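# Sort stickered items into matching-color containers with four arms

## Task

Put every item into the container whose color matches the color of the sticker on that item.

## Robot and tools

Robots: four identical i2rt Big YAM arms named arm1, arm2, arm3 and arm4. Each has six revolute joints, a two-finger gripper and a camera on the wrist. The hand reaches roughly 1.0 m from the joint1 axis. Four fixed room cameras are also available: cam_room_a1, cam_room_a2, cam_room_b1, cam_room_b2. Wrist cameras are arm1_cam_wrist through arm4_cam_wrist.

Frames: every pose is in one shared scene frame, in metres, origin on the floor, +z up. Calibrated feet (base_link, each facing its own +x): arm1 at (-0.644, +1.377, +0.914) quat_wxyz (+0.682, +0.007, +0.004, +0.731); arm2 at (-0.655, -0.555, +0.928) quat (+0.747, +0.002, +0.000, -0.665); arm3 at (+0.651, -1.332, +0.868) quat (+0.663, -0.004, -0.006, -0.748); arm4 at (+0.648, +0.477, +0.879) quat (+0.687, +0.001, +0.003, +0.727). The hand point lies between the finger pads, about 1 cm short of the tips. Fingers point along the hand's +z; they open and close along its y. Printed hand positions can be off, more so at long reach.

move: one action for any subset of arms. Arguments are arm1, arm2, arm3, arm4 (one object per arm, each with only that arm's commands) plus optional cameras (list of camera names; omitted, null or ["all"] gives all, [] gives none). An arm not named receives nothing new but may still push toward its previous targets. Each arm object may hold:
- joints: absolute targets keyed by name. joint1_rad -2.879..2.879 (turns about the foot, positive counter-clockwise seen from above, 0 points along the foot's +x); joint2_rad 0..3.141 (shoulder, 0 is upper arm back and level, increasing lifts it up then forward); joint3_rad 0..3.019 (elbow, 0 folded, increasing opens); joint4_rad -1.692..1.57 (hand pitch, positive tips fingers up); joint5_rad -1.57..1.57 (sideways swing, positive to the arm's right); joint6_rad -2.094..2.094 (roll, positive clockwise viewed from behind the hand); gripper_m 0..0.093, the fingertip gap in metres. Units are radians and metres.
- target: an absolute hand pose, seven numbers [x, y, z, qw, qx, qy, qz], metres plus unit quaternion, scene frame, same format as the printed hand line. The hand travels a straight line from its current hand_target toward it. When target is given, joints may contain only gripper_m.
- speed: top path speed in m/s, 0.002 to 0.5, default 0.25; only allowed with target. Rotation is capped at twice that value in rad/s.
All motions in one call start together; all hand paths in one call finish together, paced by the slowest. Paths last 0.5 to 10 s and stop at 10 s even if short; no action exceeds 15 s. The controller limits each step to 100 mm and 20 degrees from the measured hand, so hands lag, drift, may overshoot speed near full stretch and often land a centimetre or more off. Paths do not avoid objects or other arms. Joints move at different rates, so joint-space moves can swing widely. Unknown keys make a call invalid; out-of-range values get it refused, and a refusal cancels the remaining move, wait and finished_scene calls in that reply.

Result lines: "move" lists each commanded arm with done or its worst status word. joint_status and hand_status give how each motion ended: off_target (resting away, maybe still pushing), time_out (joints keep a nearby target and push on; resend the reported position to relax), not_followed (withheld by the self/arm clearance check; shown as "joint command not followed" or "pose unreachable"; the arm may keep trying). on_its_own lists uncommanded behaviour; its "held at" value is a target, not a reading. hand and hand_target are poses; joint_positions; Joint velocities (rad/s, gripper m/s; "within noise" when still); joint torques in N m (joints 3 and 4 wrap past ±28). Arms under "as last shown" were not named and repeat old values. "pictures" gives the order of returned images, which may be slightly older than the state.

Gripper: on a rigid part at full force gripper_m reads up to about 0.005 m under the part's width; closed on nothing reads 0.000-0.002; in air it reads up to 0.002 wide. Commanding about 0.005 m below the touch reading gives full force (deeper for soft, small or round items); soft items get squashed more at smaller targets. Release by sending a gap well above the reading. Force is roughly 50-64 N per pad.

wait: seconds 0 to 10, optional cameras; nothing new is commanded and state plus images return. zoom_image: camera plus region [x0, y0, x1, y1] in pixels, top-left origin, at most 504 by 504, only on a camera present in the latest images. read_manual: section "licences" returns URDF licence text. finished_scene: scene (the current scene's integer number) ends the scene irreversibly; only call it when every item sits in its matching container and will stay there unattended.

Avoid: dropping items, releasing while moving, knocking anything off the work area or to the floor, slamming, hitting or pressing arms together (the clearance check can be late and ignores fingers, gripper housings and wrist cameras), and long hard pushes or holding an arm stretched under load, which heat motors. MOTOR HOT appears near 85 °C; at 100 °C an OVER-TEMPERATURE FAULT drops the arm for 30-60 s or more and its keys read limit_stop_at_motor_heat, so resend targets afterward. Loose objects may be nudged occasionally by outside pushes. The scene keeps running while the driver thinks, holding the last command.

Each tool is called after "Request:" in YAML: its name, and indented under it one key for each argument.

## Session

Request:
move:

Scene clock: 0.00 s.
Joint torques (N m): no reading
Motor temperatures (°C): arm1=[22 24 25 23 21 21 21] | arm2=[24 24 24 22 22 20 23] | arm3=[24 24 23 24 24 23 23] | arm4=[23 21 22 22 25 21 24]
Heat: arm1: hottest joint3_rad 25 °C; arm2: hottest joint1_rad 24 °C; arm3: hottest joint1_rad 24 °C; arm4: hottest joint5_rad 25 °C.
Joint velocities: within noise
arm1.joint_positions: joint1_rad=-0.126 joint2_rad=+0.534 joint3_rad=+1.403 joint4_rad=-1.611 joint5_rad=-0.026 joint6_rad=-0.127 gripper_m=+0.09396
arm1.joint_status: not commanded
arm1.hand: x=-0.6307 y=+1.5344 z=+1.4214 quat_wxyz=(-0.298, +0.671, -0.622, -0.272) (m; scene frame)
arm1.hand_target: x=-0.6306 y=+1.5327 z=+1.4326 quat_wxyz=(-0.308, +0.666, -0.618, -0.280) (m; scene frame)
arm1.hand_status: not commanded
arm2.joint_positions: joint1_rad=-0.045 joint2_rad=+0.390 joint3_rad=+1.428 joint4_rad=-1.186 joint5_rad=+0.166 joint6_rad=-0.774 gripper_m=+0.09396
arm2.joint_status: not commanded
arm2.hand: x=-0.6756 y=-0.6916 z=+1.5578 quat_wxyz=(-0.217, -0.319, -0.688, +0.615) (m; scene frame)
arm2.hand_target: x=-0.6760 y=-0.6854 z=+1.5653 quat_wxyz=(-0.221, -0.317, -0.681, +0.622) (m; scene frame)
arm2.hand_status: not commanded
arm3.joint_positions: joint1_rad=+0.075 joint2_rad=+0.276 joint3_rad=+1.523 joint4_rad=-1.599 joint5_rad=-0.185 joint6_rad=-0.597 gripper_m=+0.09396
arm3.joint_status: not commanded
arm3.hand: x=+0.6803 y=-1.3506 z=+1.4452 quat_wxyz=(-0.326, -0.350, -0.735, +0.481) (m; scene frame)
arm3.hand_target: x=+0.6804 y=-1.3484 z=+1.4507 quat_wxyz=(-0.328, -0.347, -0.731, +0.487) (m; scene frame)
arm3.hand_status: not commanded
arm4.joint_positions: joint1_rad=+0.109 joint2_rad=+0.555 joint3_rad=+1.556 joint4_rad=-1.251 joint5_rad=+0.178 joint6_rad=-0.775 gripper_m=+0.09396
arm4.joint_status: not commanded
arm4.hand: x=+0.6522 y=+0.6599 z=+1.5276 quat_wxyz=(-0.572, +0.731, -0.297, -0.221) (m; scene frame)
arm4.hand_target: x=+0.6531 y=+0.6547 z=+1.5360 quat_wxyz=(-0.580, +0.725, -0.296, -0.226) (m; scene frame)
arm4.hand_status: not commanded
pictures: arm1_cam_wrist, arm2_cam_wrist, arm3_cam_wrist, arm4_cam_wrist, cam_room_a1, cam_room_a2, cam_room_b1, cam_room_b2
Images, in order (width x height): arm1_cam_wrist 672x504, arm2_cam_wrist 672x504, arm3_cam_wrist 672x504, arm4_cam_wrist 672x504, cam_room_a1 672x504, cam_room_a2 672x504, cam_room_b1 672x504, cam_room_b2 672x504.

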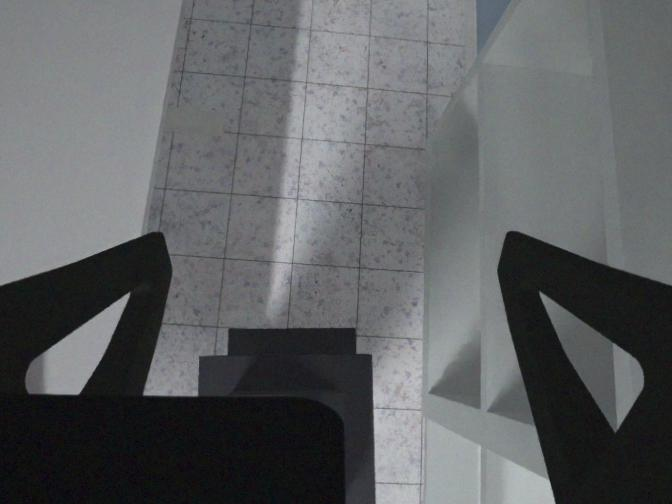

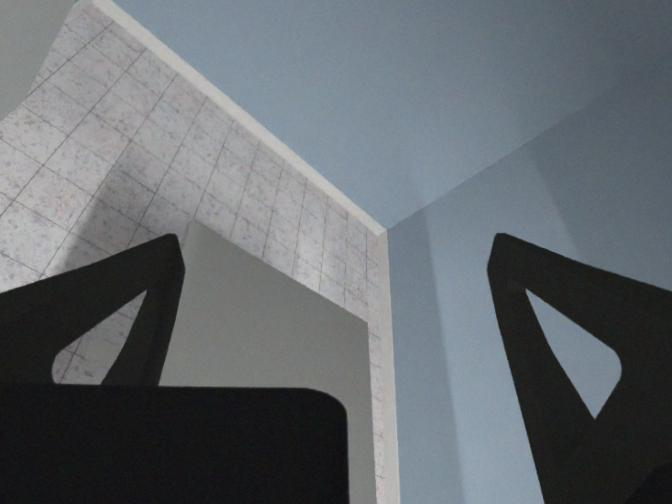

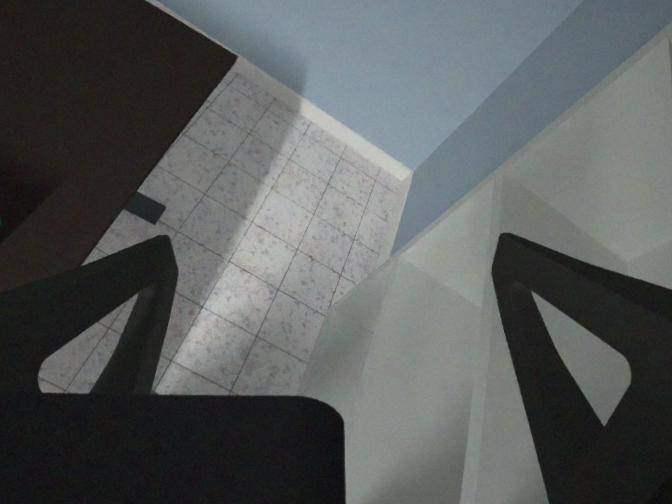

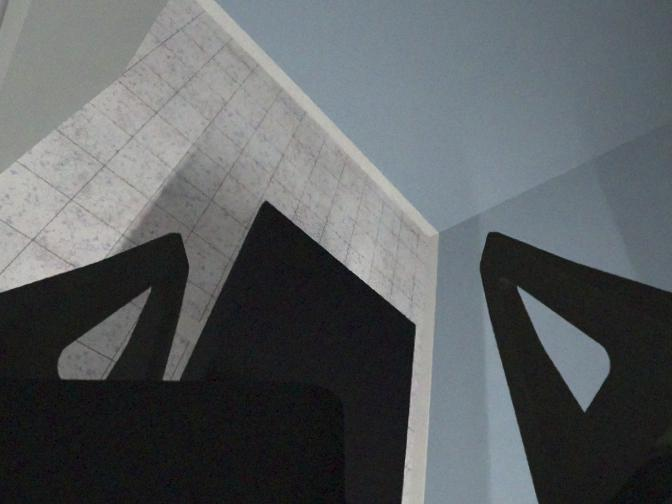

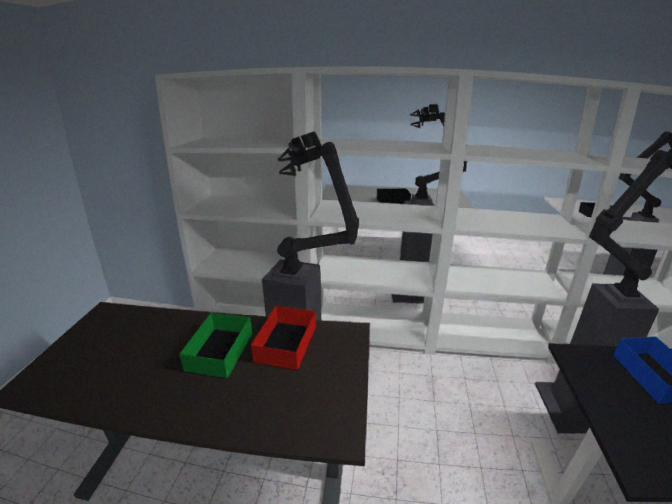

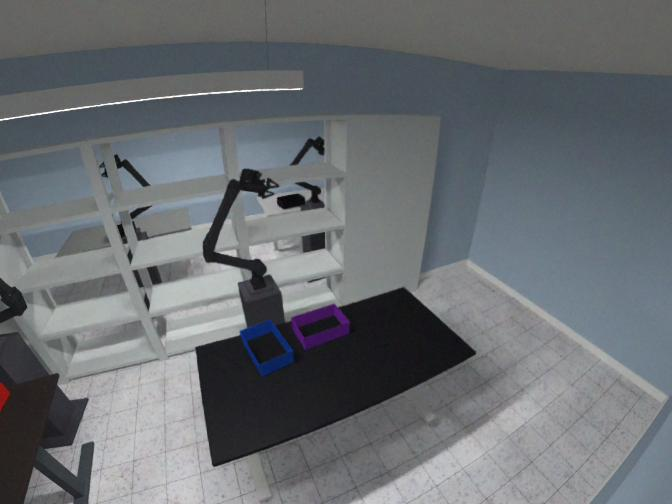

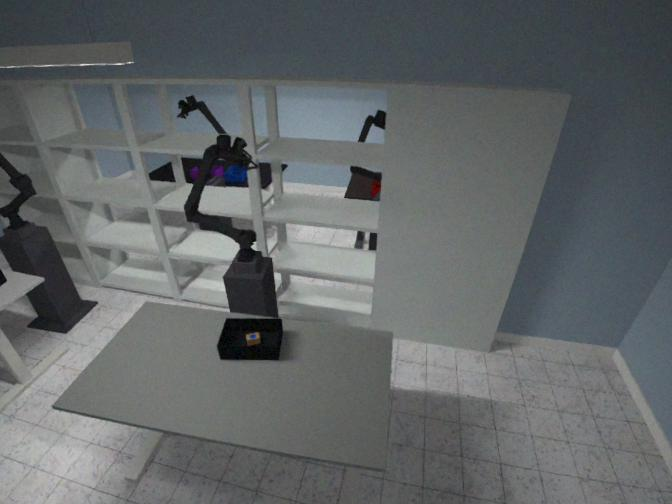

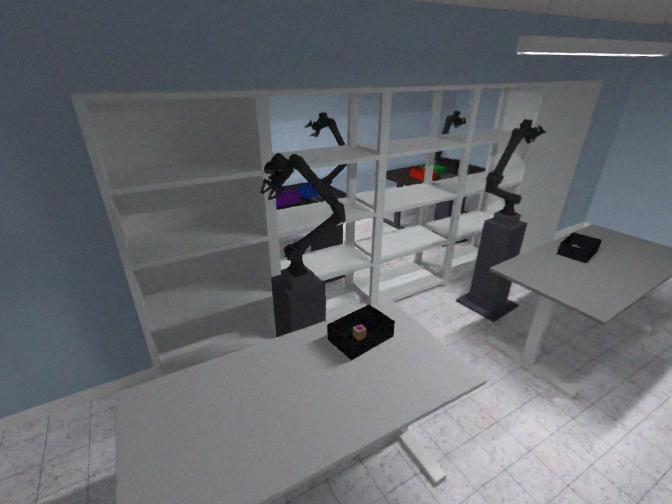

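Request:
zoom_image:
  camera: "cam_room_b1"
  region: [200, 300, 300, 375]

Request:
zoom_image:
  camera: "cam_room_b2"
  region: [310, 295, 410, 370]

Request:
zoom_image:
  camera: "cam_room_a1"
  region: [150, 270, 390, 450]

Request:
zoom_image:
  camera: "cam_room_a2"
  region: [190, 270, 430, 450]

Scaled by 5.040.

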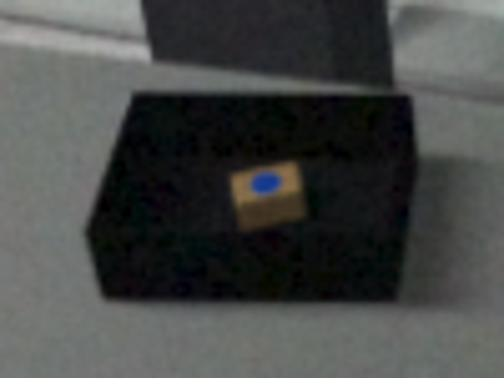

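Scaled by 5.040.

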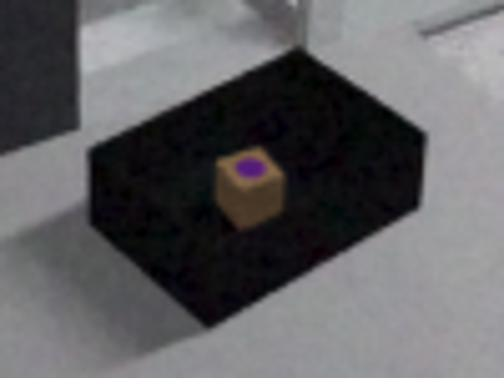

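Scaled by 2.100.

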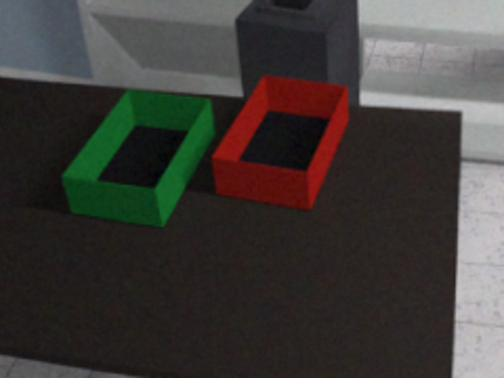

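Scaled by 2.100.

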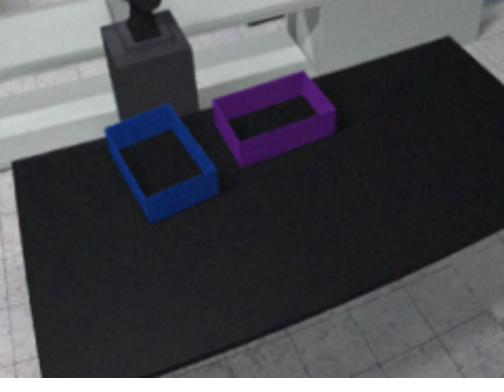

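Request:
move:
  arm1: {"joints": {"joint1_rad": 1.5, "joint2_rad": 1.1, "joint3_rad": 1.3, "joint4_rad": -1.6, "joint5_rad": 0, "joint6_rad": 0}}
  arm2: {"joints": {"joint1_rad": -1.69, "joint2_rad": 1.1, "joint3_rad": 1.3, "joint4_rad": -1.6, "joint5_rad": 0, "joint6_rad": 0}}
  arm4: {"joints": {"joint1_rad": 0.9, "joint5_rad": 0, "joint6_rad": 0}}

Scene clock: 46.07 s.
Joint torques (N m): arm1=[-1.32 -6.18 12.11 0.8 0.08 0.12] | arm2=[0.56 -9.23 11.14 0.58 -0.02 0.21] | arm3=[1.38 9.99 5.38 1.96 -0.05 -0.01] | arm4=[1.2 4.66 7.25 1.57 0.04 0.16]
Motor temperatures (°C): arm1=[22 24 28 24 21 21 21] | arm2=[24 25 27 23 22 20 23] | arm3=[24 25 24 24 24 23 23] | arm4=[23 22 26 22 25 21 24]
Heat: arm1: hottest joint3_rad 28 °C; arm2: hottest joint3_rad 27 °C; arm3: hottest joint2_rad 25 °C; arm4: hottest joint3_rad 26 °C.
move: arm1 done; arm2 done; arm4 done
Joint velocities: within noise
arm1.joint_positions: joint1_rad=+1.498 joint2_rad=+1.117 joint3_rad=+1.284 joint4_rad=-1.604 joint5_rad=-0.001 joint6_rad=-0.008 gripper_m=+0.09398
arm1.joint_status: all done
arm1.hand: x=-0.9649 y=+1.3782 z=+1.2395 quat_wxyz=(-0.001, +0.997, +0.002, -0.075) (m; scene frame)
arm1.hand_target: x=-0.9653 y=+1.3776 z=+1.2515 quat_wxyz=(-0.001, +0.996, -0.001, -0.093) (m; scene frame)
arm1.hand_status: not commanded
arm2.joint_positions: joint1_rad=-1.689 joint2_rad=+1.111 joint3_rad=+1.301 joint4_rad=-1.588 joint5_rad=+0.000 joint6_rad=-0.015 gripper_m=+0.09398
arm2.joint_status: all done
arm2.hand: x=-0.9876 y=-0.5554 z=+1.2575 quat_wxyz=(+0.002, -0.996, -0.007, +0.086) (m; scene frame)
arm2.hand_target: x=-0.9824 y=-0.5552 z=+1.2600 quat_wxyz=(+0.002, -0.996, +0.001, +0.084) (m; scene frame)
arm2.hand_status: not commanded
arm3: as last shown
arm4.joint_positions: joint1_rad=+0.895 joint2_rad=+0.555 joint3_rad=+1.556 joint4_rad=-1.251 joint5_rad=+0.002 joint6_rad=-0.014 gripper_m=+0.09397
arm4.joint_status: all done
arm4.hand: x=+0.5046 y=+0.5849 z=+1.5279 quat_wxyz=(-0.190, +0.753, -0.237, -0.584) (m; scene frame)
arm4.hand_target: x=+0.5082 y=+0.5808 z=+1.5363 quat_wxyz=(-0.186, +0.745, -0.238, -0.594) (m; scene frame)
arm4.hand_status: not commanded
pictures: arm1_cam_wrist, arm2_cam_wrist, arm3_cam_wrist, arm4_cam_wrist, cam_room_a1, cam_room_a2, cam_room_b1, cam_room_b2
Images, in order (width x height): arm1_cam_wrist 672x504, arm2_cam_wrist 672x504, arm3_cam_wrist 672x504, arm4_cam_wrist 672x504, cam_room_a1 672x504, cam_room_a2 672x504, cam_room_b1 672x504, cam_room_b2 672x504.

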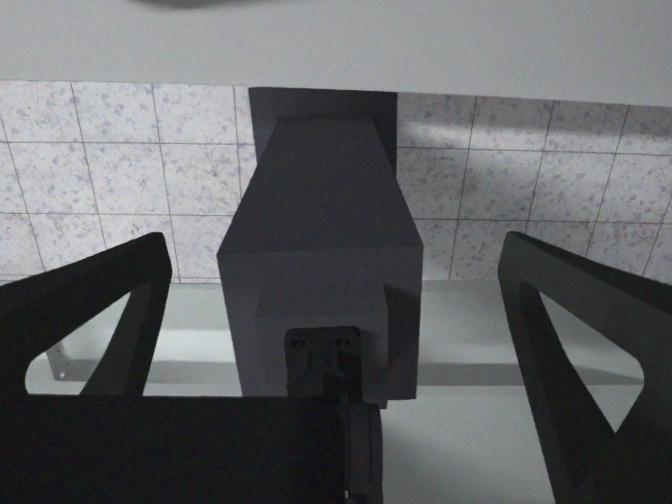

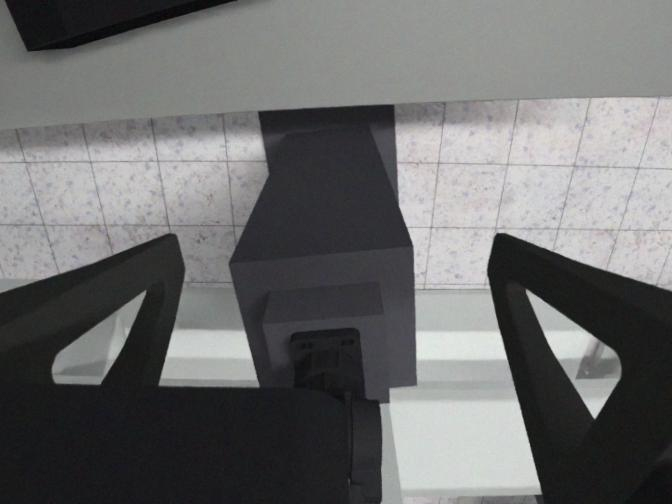

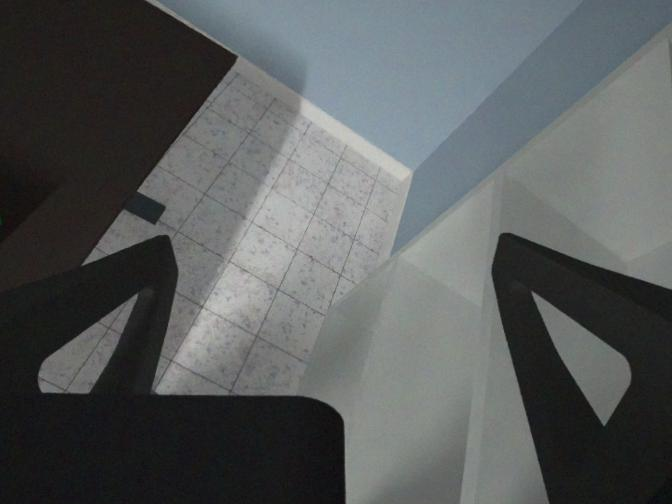

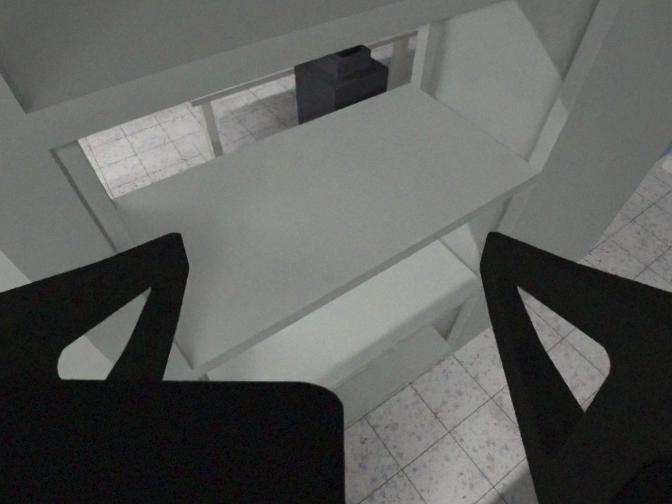

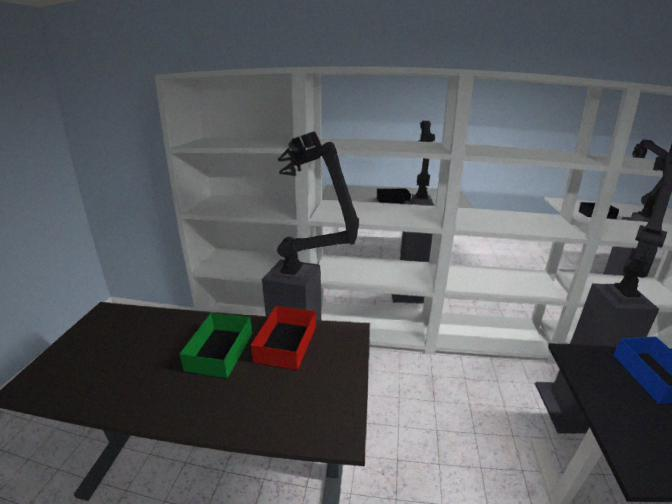

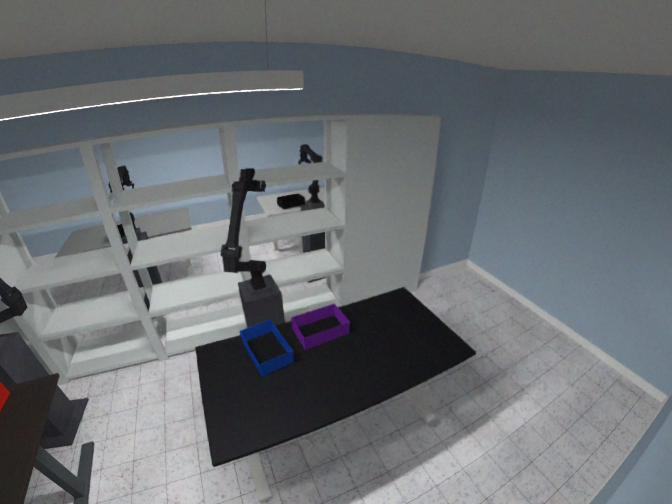

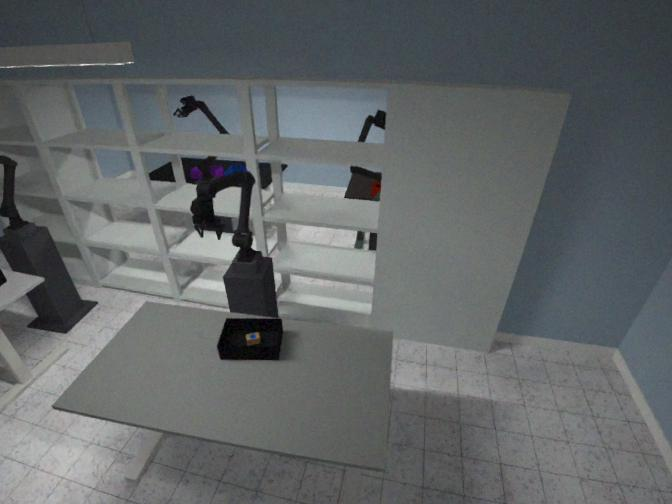

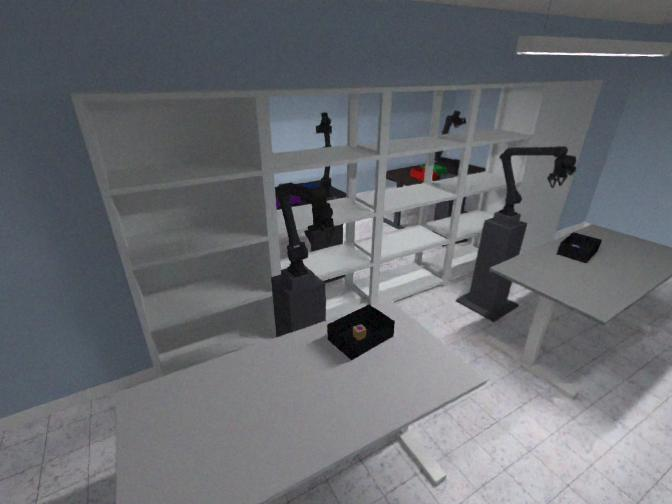

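Request:
move:
  arm1: {"joints": {"joint4_rad": -1.0}}
  arm2: {"joints": {"joint4_rad": -1.0}}
  arm4: {"joints": {"joint1_rad": 2.19}}
  cameras: ["arm1_cam_wrist","arm2_cam_wrist","arm4_cam_wrist"]

Scene clock: 56.60 s.
Joint torques (N m): arm1=[-1.08 -6.24 13.09 2.11 0.1 0.12] | arm2=[0.62 -10.34 12.1 2.91 -0.02 0.21] | arm3=[1.26 9.99 5.37 1.92 -0.05 -0.01] | arm4=[1.14 4.19 6.94 1.57 0.07 0.18]
Motor temperatures (°C): arm1=[22 24 30 23 21 21 21] | arm2=[24 25 27 22 22 20 23] | arm3=[24 25 24 24 24 23 23] | arm4=[23 22 27 22 25 21 24]
Heat: arm1: hottest joint3_rad 30 °C; arm2: hottest joint3_rad 27 °C; arm3: hottest joint2_rad 25 °C; arm4: hottest joint3_rad 27 °C.
move: arm1 done; arm2 done; arm4 done
Joint velocities: within noise
arm1.joint_positions: joint1_rad=+1.498 joint2_rad=+1.116 joint3_rad=+1.284 joint4_rad=-1.021 joint5_rad=-0.001 joint6_rad=-0.007 gripper_m=+0.09398
arm1.joint_status: all done
arm1.hand: x=-1.0925 y=+1.3786 z=+1.3002 quat_wxyz=(-0.003, +0.934, +0.002, -0.359) (m; scene frame)
arm1.hand_target: x=-1.0937 y=+1.3776 z=+1.3193 quat_wxyz=(-0.002, +0.924, -0.001, -0.383) (m; scene frame)
arm1.hand_status: not commanded
arm2.joint_positions: joint1_rad=-1.689 joint2_rad=+1.110 joint3_rad=+1.301 joint4_rad=-1.018 joint5_rad=+0.000 joint6_rad=-0.014 gripper_m=+0.09398
arm2.joint_status: all done
arm2.hand: x=-1.1116 y=-0.5555 z=+1.3185 quat_wxyz=(+0.004, -0.932, -0.007, +0.362) (m; scene frame)
arm2.hand_target: x=-1.1121 y=-0.5551 z=+1.3257 quat_wxyz=(+0.002, -0.927, +0.000, +0.375) (m; scene frame)
arm2.hand_status: not commanded
arm3: as last shown
arm4.joint_positions: joint1_rad=+2.185 joint2_rad=+0.555 joint3_rad=+1.556 joint4_rad=-1.251 joint5_rad=+0.001 joint6_rad=-0.013 gripper_m=+0.09398
arm4.joint_status: all done
arm4.hand: x=+0.5093 y=+0.3681 z=+1.5286 quat_wxyz=(+0.198, +0.742, +0.264, -0.583) (m; scene frame)
arm4.hand_target: x=+0.5141 y=+0.3705 z=+1.5370 quat_wxyz=(+0.207, +0.737, +0.259, -0.589) (m; scene frame)
arm4.hand_status: not commanded
pictures: arm1_cam_wrist, arm2_cam_wrist, arm4_cam_wrist
Images, in order (width x height): arm1_cam_wrist 672x504, arm2_cam_wrist 672x504, arm4_cam_wrist 672x504.

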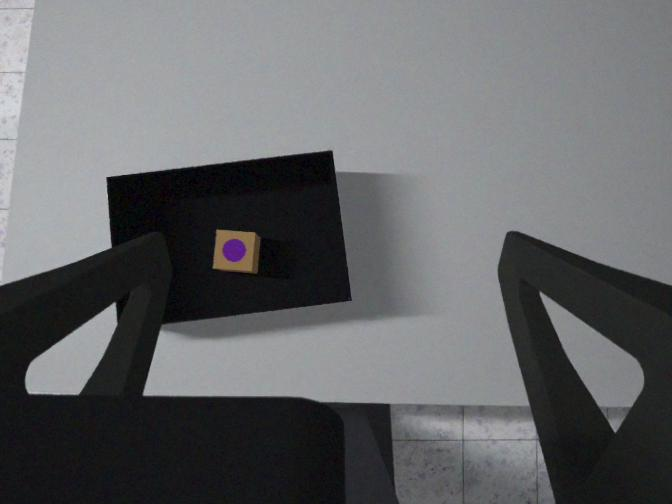

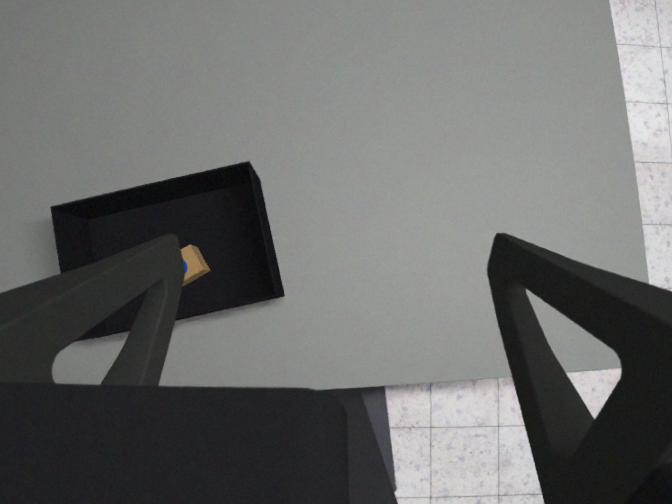

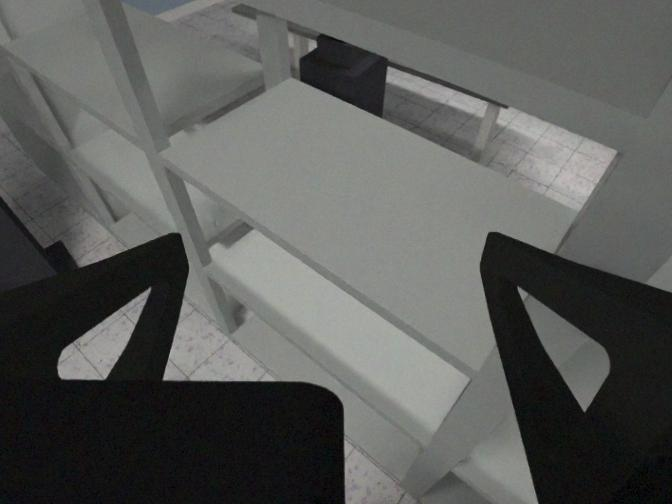

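Request:
move:
  arm1: {"target": [-1.145, 1.245, 1.06, 0, 1, 0, 0]}
  arm2: {"target": [-1.14, -0.75, 1.06, 0, 1, 0, 0]}
  cameras: ["arm1_cam_wrist","arm2_cam_wrist","cam_room_b1","cam_room_b2"]

Scene clock: 103.90 s.
Joint torques (N m): arm1=[-1.14 -14.21 14.89 -0.13 0 0.11] | arm2=[0.91 -16.67 14.9 0.12 -0.09 0.22] | arm3=[1.32 9.93 5.38 2 -0.04 -0.02] | arm4=[1.44 4.54 7.3 1.66 0.06 0.21]
Motor temperatures (°C): arm1=[22 25 34 24 21 21 21] | arm2=[24 25 30 23 22 20 23] | arm3=[24 25 25 24 24 23 23] | arm4=[23 22 28 22 24 21 24]
Heat: arm1: hottest joint3_rad 34 °C; arm2: hottest joint3_rad 30 °C; arm3: hottest joint2_rad 25 °C; arm4: hottest joint3_rad 28 °C.
move: arm1 off_target; arm2 off_target
Joint velocities: within noise
arm1.joint_positions: joint1_rad=+1.751 joint2_rad=+1.755 joint3_rad=+1.409 joint4_rad=-1.291 joint5_rad=-0.006 joint6_rad=+0.247 gripper_m=+0.09398
arm1.joint_status: not commanded
arm1.hand: x=-1.1274 y=+1.2531 z=+1.0370 quat_wxyz=(-0.007, +1.000, +0.001, +0.025) (m; scene frame)
arm1.hand_target: x=-1.1437 y=+1.2453 z=+1.0601 quat_wxyz=(+0.000, +1.000, +0.000, +0.000) (m; scene frame)
arm1.hand_status: off_target (0.030 m and 2.9 deg from the pose sent, 0.280 m and 42.0 deg at the start)
arm2.joint_positions: joint1_rad=-1.308 joint2_rad=+1.730 joint3_rad=+1.395 joint4_rad=-1.257 joint5_rad=+0.000 joint6_rad=+0.367 gripper_m=+0.09398
arm2.joint_status: not commanded
arm2.hand: x=-1.1240 y=-0.7420 z=+1.0487 quat_wxyz=(+0.006, -1.000, -0.006, -0.011) (m; scene frame)
arm2.hand_target: x=-1.1393 y=-0.7497 z=+1.0602 quat_wxyz=(+0.000, -1.000, +0.000, +0.001) (m; scene frame)
arm2.hand_status: off_target (0.021 m and 1.6 deg from the pose sent, 0.325 m and 42.5 deg at the start)
arm3, arm4: as last shown
pictures: arm1_cam_wrist, arm2_cam_wrist, cam_room_b1, cam_room_b2
Images, in order (width x height): arm1_cam_wrist 672x504, arm2_cam_wrist 672x504, cam_room_b1 672x504, cam_room_b2 672x504.

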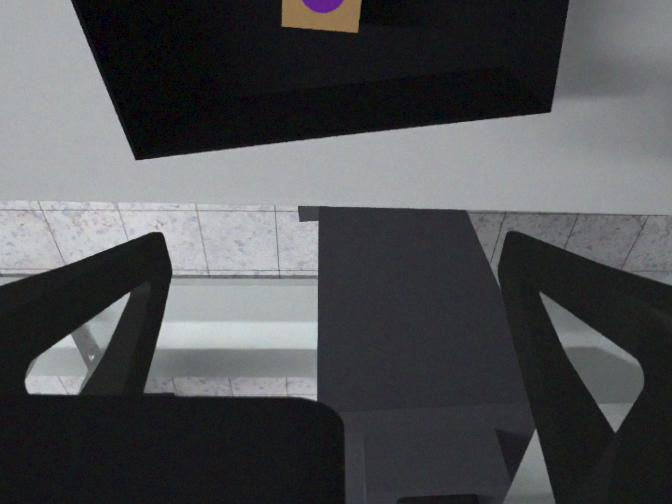

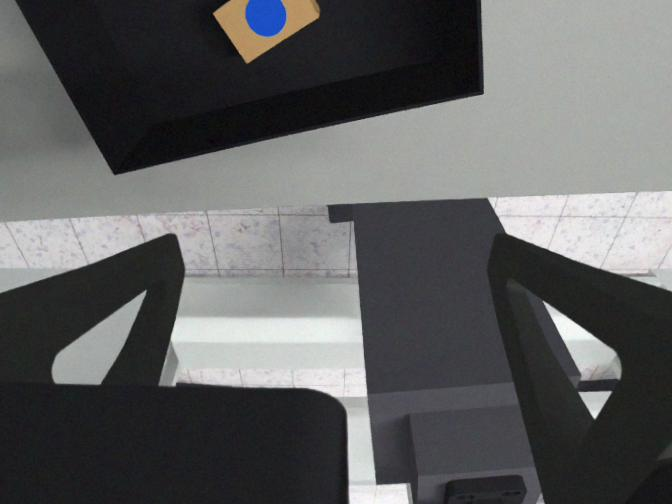

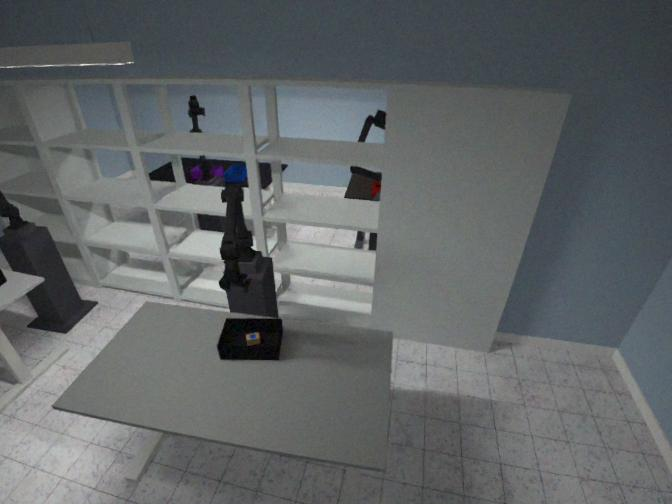

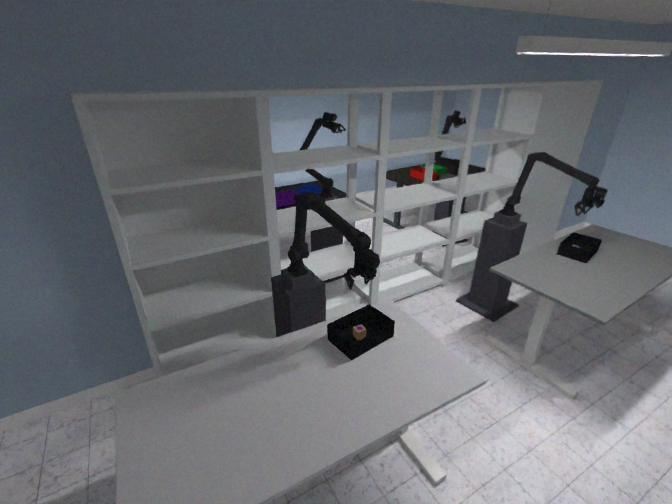

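Request:
move:
  arm1: {"target": [-1.155, 1.24, 1.08, 0, 0.951, 0, -0.309]}
  arm2: {"target": [-1.145, -0.785, 1.08, 0, 0.951, 0, -0.309]}
  cameras: ["arm1_cam_wrist","arm2_cam_wrist"]

Scene clock: 155.97 s.
Joint torques (N m): arm1=[-1.08 -11.75 10.67 1.85 0.22 0.01] | arm2=[1.2 -16.09 9.76 2.47 0.39 0.19] | arm3=[1.14 9.99 5.38 1.94 -0.04 0] | arm4=[1.32 4.13 7.24 1.65 0.08 0.17]
Motor temperatures (°C): arm1=[22 26 33 23 21 21 21] | arm2=[24 25 33 22 22 20 23] | arm3=[24 25 25 24 24 23 23] | arm4=[23 22 29 22 24 21 24]
Heat: arm1: hottest joint3_rad 33 °C; arm2: hottest joint3_rad 33 °C; arm3: hottest joint2_rad 25 °C; arm4: hottest joint3_rad 29 °C.
move: arm1 off_target; arm2 done
Joint velocities: within noise
arm1.joint_positions: joint1_rad=+1.811 joint2_rad=+1.475 joint3_rad=+1.040 joint4_rad=-0.586 joint5_rad=+0.177 joint6_rad=+0.267 gripper_m=+0.09398
arm1.joint_status: not commanded
arm1.hand: x=-1.1525 y=+1.2460 z=+1.0672 quat_wxyz=(-0.006, +0.957, -0.003, -0.291) (m; scene frame)
arm1.hand_target: x=-1.1549 y=+1.2400 z=+1.0802 quat_wxyz=(+0.000, +0.951, +0.000, -0.309) (m; scene frame)
arm1.hand_status: off_target (0.014 m and 2.3 deg from the pose sent, 0.053 m and 38.8 deg at the start)
arm2.joint_positions: joint1_rad=-1.159 joint2_rad=+1.513 joint3_rad=+1.092 joint4_rad=-0.600 joint5_rad=+0.299 joint6_rad=+0.434 gripper_m=+0.09398
arm2.joint_status: not commanded
arm2.hand: x=-1.1480 y=-0.7844 z=+1.0797 quat_wxyz=(+0.004, -0.953, -0.005, +0.303) (m; scene frame)
arm2.hand_target: x=-1.1451 y=-0.7850 z=+1.0799 quat_wxyz=(+0.000, -0.951, +0.000, +0.309) (m; scene frame)
arm2.hand_status: done (0.003 m and 1.0 deg from the pose sent, 0.057 m and 37.3 deg at the start)
arm3, arm4: as last shown
pictures: arm1_cam_wrist, arm2_cam_wrist
Images, in order (width x height): arm1_cam_wrist 672x504, arm2_cam_wrist 672x504.

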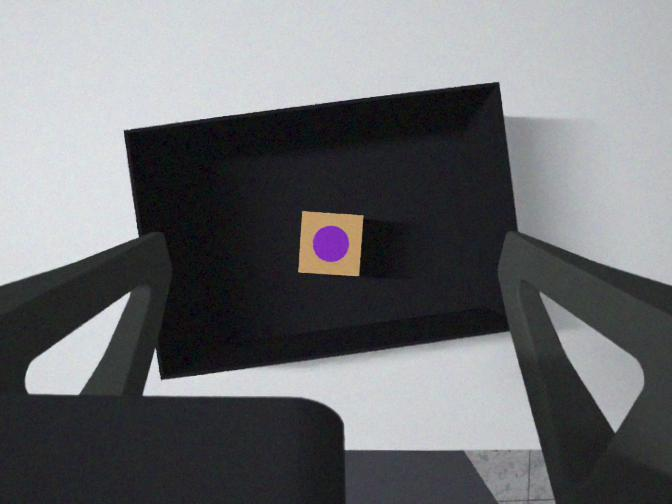

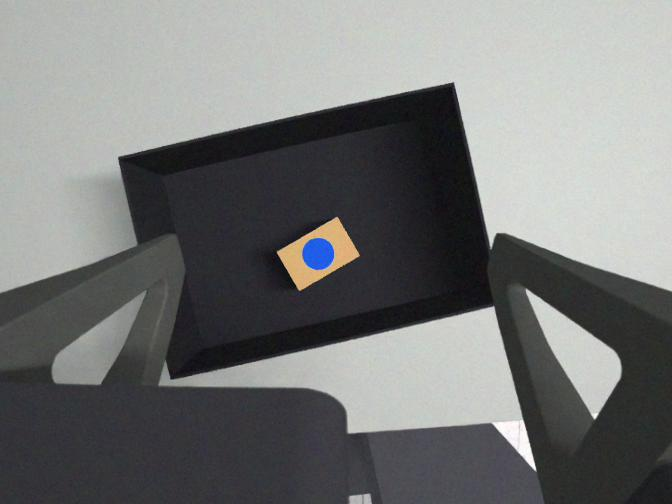

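Request:
move:
  arm1: {"target": [-1.151, 1.243, 0.92, -0.0079, 0.9654, -0.0295, -0.2587]}
  arm2: {"target": [-1.144, -0.7975, 0.91, 0.0692, 0.9308, 0.2581, -0.2494]}
  cameras: ["arm1_cam_wrist","arm2_cam_wrist"]

Scene clock: 182.37 s.
Joint torques (N m): arm1=[-0.5 -10.87 8.46 1.84 0.19 0.12] | arm2=[0.03 -15.21 7.71 2.52 -0.21 -0.08] | arm3=[1.26 9.88 5.38 1.96 -0.05 -0.01] | arm4=[1.2 4.48 7.15 1.55 0.08 0.18]
Motor temperatures (°C): arm1=[22 26 33 23 21 21 21] | arm2=[24 26 31 22 22 20 23] | arm3=[24 25 25 24 24 23 23] | arm4=[23 22 29 22 24 21 24]
Heat: arm1: hottest joint3_rad 33 °C; arm2: hottest joint3_rad 31 °C; arm3: hottest joint2_rad 25 °C; arm4: hottest joint3_rad 29 °C.
move: arm1 done; arm2 off_target
Joint velocities: within noise
arm1.joint_positions: joint1_rad=+1.811 joint2_rad=+1.731 joint3_rad=+0.913 joint4_rad=-0.295 joint5_rad=+0.179 joint6_rad=+0.328 gripper_m=+0.09398
arm1.joint_status: not commanded
arm1.hand: x=-1.1465 y=+1.2493 z=+0.9180 quat_wxyz=(-0.013, +0.968, -0.029, -0.249) (m; scene frame)
arm1.hand_target: x=-1.1508 y=+1.2431 z=+0.9201 quat_wxyz=(-0.008, +0.966, -0.030, -0.259) (m; scene frame)
arm1.hand_status: done (0.008 m and 1.2 deg from the pose sent, 0.147 m and 4.8 deg at the start)
arm2.joint_positions: joint1_rad=-1.234 joint2_rad=+1.773 joint3_rad=+0.949 joint4_rad=-0.208 joint5_rad=-0.046 joint6_rad=-0.067 gripper_m=+0.09398
arm2.joint_status: not commanded
arm2.hand: x=-1.1459 y=-0.8028 z=+0.9227 quat_wxyz=(-0.072, -0.930, -0.254, +0.255) (m; scene frame)
arm2.hand_target: x=-1.1436 y=-0.7974 z=+0.9102 quat_wxyz=(-0.069, -0.931, -0.258, +0.249) (m; scene frame)
arm2.hand_status: off_target (0.014 m and 0.8 deg from the pose sent, 0.170 m and 31.0 deg at the start)
arm3, arm4: as last shown
pictures: arm1_cam_wrist, arm2_cam_wrist
Images, in order (width x height): arm1_cam_wrist 672x504, arm2_cam_wrist 672x504.

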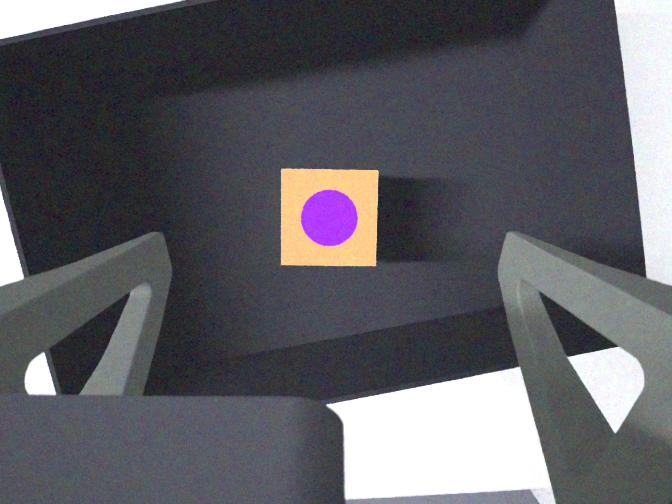

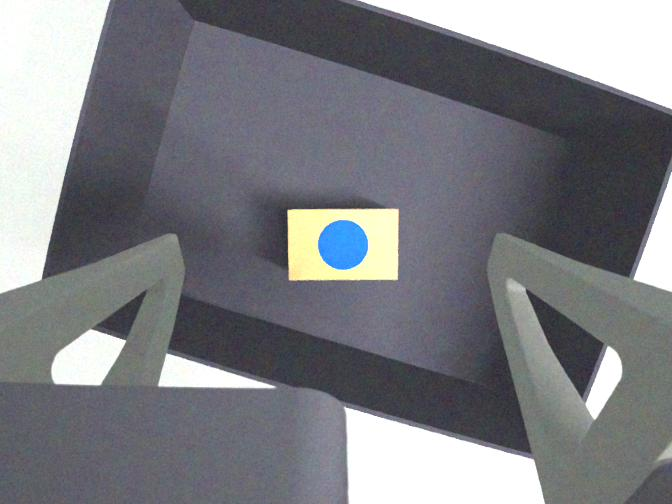

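Request:
move:
  arm1: {"target": [-1.155, 1.240, 0.80, -0.0079, 0.9654, -0.0295, -0.2587], "speed": 0.15}
  arm2: {"target": [-1.140, -0.791, 0.79, 0.0692, 0.9308, 0.2581, -0.2494], "speed": 0.15}
  cameras: ["arm1_cam_wrist","arm2_cam_wrist"]

Scene clock: 203.10 s.
Joint torques (N m): arm1=[-1.2 -13.16 6.09 1.88 0.24 0.17] | arm2=[-0.03 -16.32 5.7 2.51 -0.21 -0.07] | arm3=[1.26 9.99 5.38 1.94 -0.05 -0.01] | arm4=[1.38 4.66 7.32 1.62 0.03 0.18]
Motor temperatures (°C): arm1=[22 26 33 23 21 21 21] | arm2=[24 26 31 23 22 20 23] | arm3=[24 25 25 24 24 23 23] | arm4=[23 22 29 22 24 21 24]
Heat: arm1: hottest joint3_rad 33 °C; arm2: hottest joint3_rad 31 °C; arm3: hottest joint2_rad 25 °C; arm4: hottest joint3_rad 29 °C.
move: arm1 off_target; arm2 off_target
Joint velocities: within noise
arm1.joint_positions: joint1_rad=+1.815 joint2_rad=+2.030 joint3_rad=+0.894 joint4_rad=+0.014 joint5_rad=+0.180 joint6_rad=+0.333 gripper_m=+0.09398
arm1.joint_status: not commanded
arm1.hand: x=-1.1469 y=+1.2485 z=+0.7957 quat_wxyz=(-0.014, +0.969, -0.030, -0.245) (m; scene frame)
arm1.hand_target: x=-1.1548 y=+1.2401 z=+0.8002 quat_wxyz=(-0.008, +0.966, -0.030, -0.259) (m; scene frame)
arm1.hand_status: off_target (0.012 m and 1.7 deg from the pose sent, 0.119 m and 1.2 deg at the start)
arm2.joint_positions: joint1_rad=-1.242 joint2_rad=+2.060 joint3_rad=+0.916 joint4_rad=+0.103 joint5_rad=-0.051 joint6_rad=-0.075 gripper_m=+0.09398
arm2.joint_status: not commanded
arm2.hand: x=-1.1403 y=-0.7962 z=+0.7996 quat_wxyz=(-0.071, -0.931, -0.255, +0.251) (m; scene frame)
arm2.hand_target: x=-1.1399 y=-0.7910 z=+0.7902 quat_wxyz=(-0.069, -0.931, -0.258, +0.249) (m; scene frame)
arm2.hand_status: off_target (0.011 m and 0.5 deg from the pose sent, 0.133 m and 0.9 deg at the start)
arm3, arm4: as last shown
pictures: arm1_cam_wrist, arm2_cam_wrist
Images, in order (width x height): arm1_cam_wrist 672x504, arm2_cam_wrist 672x504.

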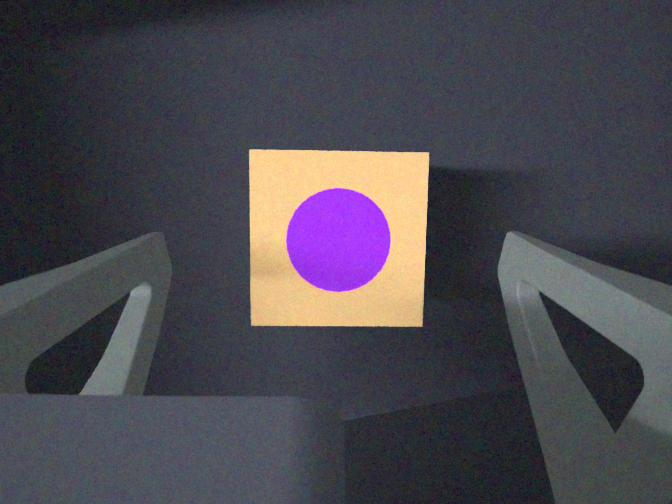

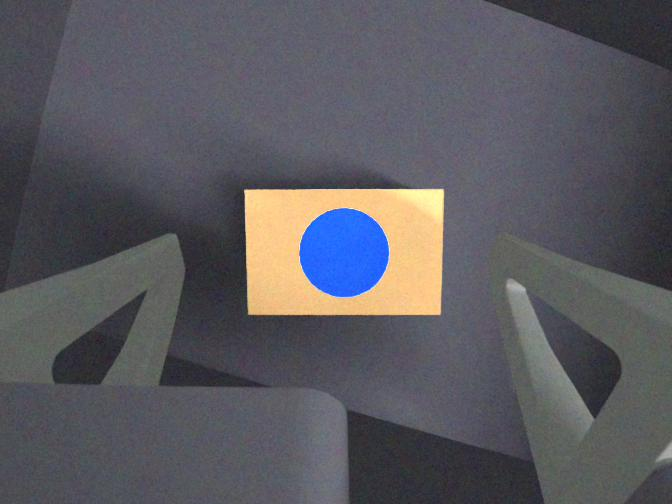

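Request:
move:
  arm1: {"target": [-1.155, 1.240, 0.74, -0.0079, 0.9654, -0.0295, -0.2587], "speed": 0.12}
  arm2: {"target": [-1.139, -0.788, 0.722, 0.0692, 0.9308, 0.2581, -0.2494], "speed": 0.12}
  cameras: ["arm1_cam_wrist","arm2_cam_wrist"]

Request:
move:
  arm1: {"joints": {"gripper_m": 0.052}}
  arm2: {"joints": {"gripper_m": 0.063}}
  cameras: ["arm1_cam_wrist","arm2_cam_wrist"]

Scene clock: 216.33 s.
Joint torques (N m): arm1=[-1.14 -12.75 6.11 1.8 0.2 0.13] | arm2=[0.26 -15.27 5.85 2.14 -0.24 -0.04] | arm3=[1.2 9.99 5.37 1.98 -0.05 -0.01] | arm4=[1.2 4.37 7.25 1.57 0.06 0.18]
Motor temperatures (°C): arm1=[22 26 32 23 21 21 21] | arm2=[24 26 30 23 22 20 23] | arm3=[24 25 25 24 24 23 23] | arm4=[23 22 29 22 24 21 24]
Heat: arm1: hottest joint3_rad 32 °C; arm2: hottest joint3_rad 30 °C; arm3: hottest joint2_rad 25 °C; arm4: hottest joint3_rad 29 °C.
move: arm1 off_target; arm2 off_target
Joint velocities: within noise
arm1.joint_positions: joint1_rad=+1.816 joint2_rad=+2.183 joint3_rad=+0.907 joint4_rad=+0.150 joint5_rad=+0.182 joint6_rad=+0.334 gripper_m=+0.09398
arm1.joint_status: not commanded
arm1.hand: x=-1.1417 y=+1.2503 z=+0.7377 quat_wxyz=(-0.015, +0.969, -0.029, -0.244) (m; scene frame)
arm1.hand_target: x=-1.1546 y=+1.2400 z=+0.7404 quat_wxyz=(-0.008, +0.965, -0.030, -0.259) (m; scene frame)
arm1.hand_status: off_target (0.017 m and 2.0 deg from the pose sent, 0.057 m and 1.7 deg at the start)
arm2.joint_positions: joint1_rad=-1.250 joint2_rad=+2.227 joint3_rad=+0.936 joint4_rad=+0.257 joint5_rad=-0.053 joint6_rad=-0.082 gripper_m=+0.09398
arm2.joint_status: not commanded
arm2.hand: x=-1.1378 y=-0.7905 z=+0.7370 quat_wxyz=(-0.071, -0.930, -0.255, +0.255) (m; scene frame)
arm2.hand_target: x=-1.1386 y=-0.7878 z=+0.7225 quat_wxyz=(-0.069, -0.931, -0.258, +0.249) (m; scene frame)
arm2.hand_status: off_target (0.015 m and 0.7 deg from the pose sent, 0.078 m and 0.4 deg at the start)
arm3, arm4: as last shown
pictures: arm1_cam_wrist, arm2_cam_wrist
Images, in order (width x height): arm1_cam_wrist 672x504, arm2_cam_wrist 672x504.

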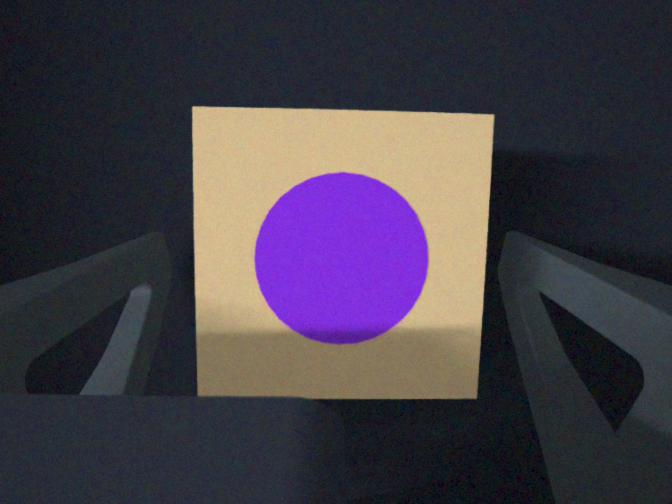

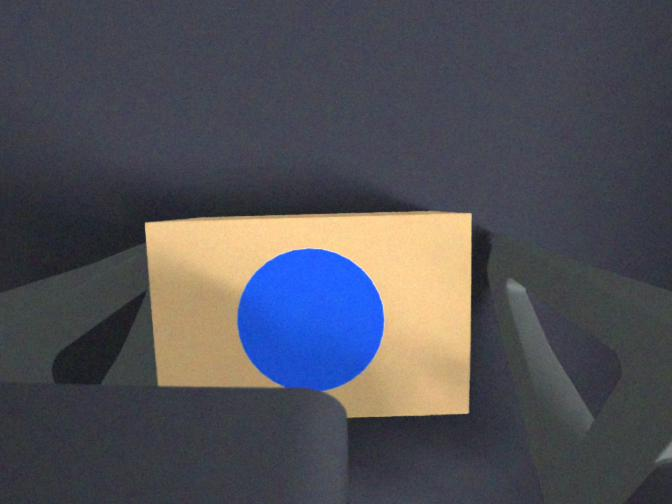

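Scene clock: 216.90 s.
Joint torques (N m): arm1=[-0.85 -12.92 6.17 1.65 0.19 0.12] | arm2=[0.32 -15.5 5.83 2.15 -0.22 -0.04] | arm3=[1.2 9.82 5.42 1.99 -0.06 0] | arm4=[0.97 4.48 7.19 1.61 0.04 0.16]
Motor temperatures (°C): arm1=[22 26 32 23 21 21 21] | arm2=[24 26 30 23 22 20 23] | arm3=[24 25 25 24 24 23 23] | arm4=[23 22 29 22 24 21 24]
Heat: arm1: hottest joint3_rad 32 °C; arm2: hottest joint3_rad 30 °C; arm3: hottest joint2_rad 25 °C; arm4: hottest joint3_rad 29 °C.
move: arm1 done; arm2 off_target
Joint velocities: within noise
arm1.joint_positions: joint1_rad=+1.816 joint2_rad=+2.183 joint3_rad=+0.907 joint4_rad=+0.150 joint5_rad=+0.182 joint6_rad=+0.335 gripper_m=+0.05311
arm1.joint_status: all done
arm1.hand: x=-1.1417 y=+1.2503 z=+0.7377 quat_wxyz=(-0.015, +0.969, -0.030, -0.244) (m; scene frame)
arm1.hand_target: x=-1.1546 y=+1.2400 z=+0.7404 quat_wxyz=(-0.008, +0.966, -0.030, -0.259) (m; scene frame)
arm1.hand_status: not commanded
arm2.joint_positions: joint1_rad=-1.250 joint2_rad=+2.227 joint3_rad=+0.936 joint4_rad=+0.257 joint5_rad=-0.053 joint6_rad=-0.083 gripper_m=+0.06881
arm2.joint_status: gripper_m off_target (ended at +0.06885, target +0.06300)
arm2.hand: x=-1.1378 y=-0.7905 z=+0.7370 quat_wxyz=(-0.071, -0.930, -0.255, +0.255) (m; scene frame)
arm2.hand_target: x=-1.1385 y=-0.7879 z=+0.7225 quat_wxyz=(-0.069, -0.931, -0.258, +0.249) (m; scene frame)
arm2.hand_status: not commanded
arm3.joint_positions: joint1_rad=+0.075 joint2_rad=+0.276 joint3_rad=+1.523 joint4_rad=-1.599 joint5_rad=-0.185 joint6_rad=-0.597 gripper_m=+0.09396
arm3.joint_status: not commanded
arm3.hand: x=+0.6803 y=-1.3506 z=+1.4452 quat_wxyz=(-0.326, -0.350, -0.735, +0.481) (m; scene frame)
arm3.hand_target: x=+0.6804 y=-1.3484 z=+1.4507 quat_wxyz=(-0.328, -0.347, -0.731, +0.487) (m; scene frame)
arm3.hand_status: not commanded
arm4: as last shown
pictures: arm1_cam_wrist, arm2_cam_wrist
Images, in order (width x height): arm1_cam_wrist 672x504, arm2_cam_wrist 672x504.

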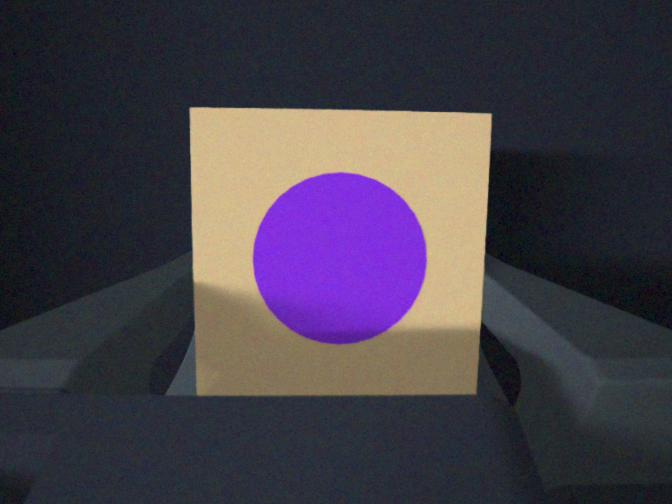

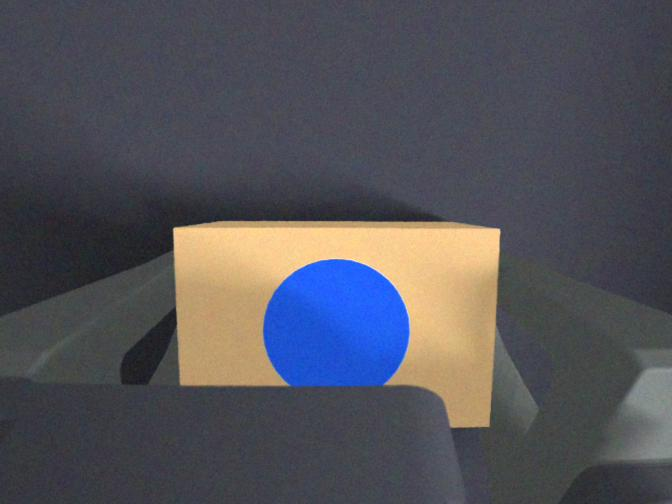

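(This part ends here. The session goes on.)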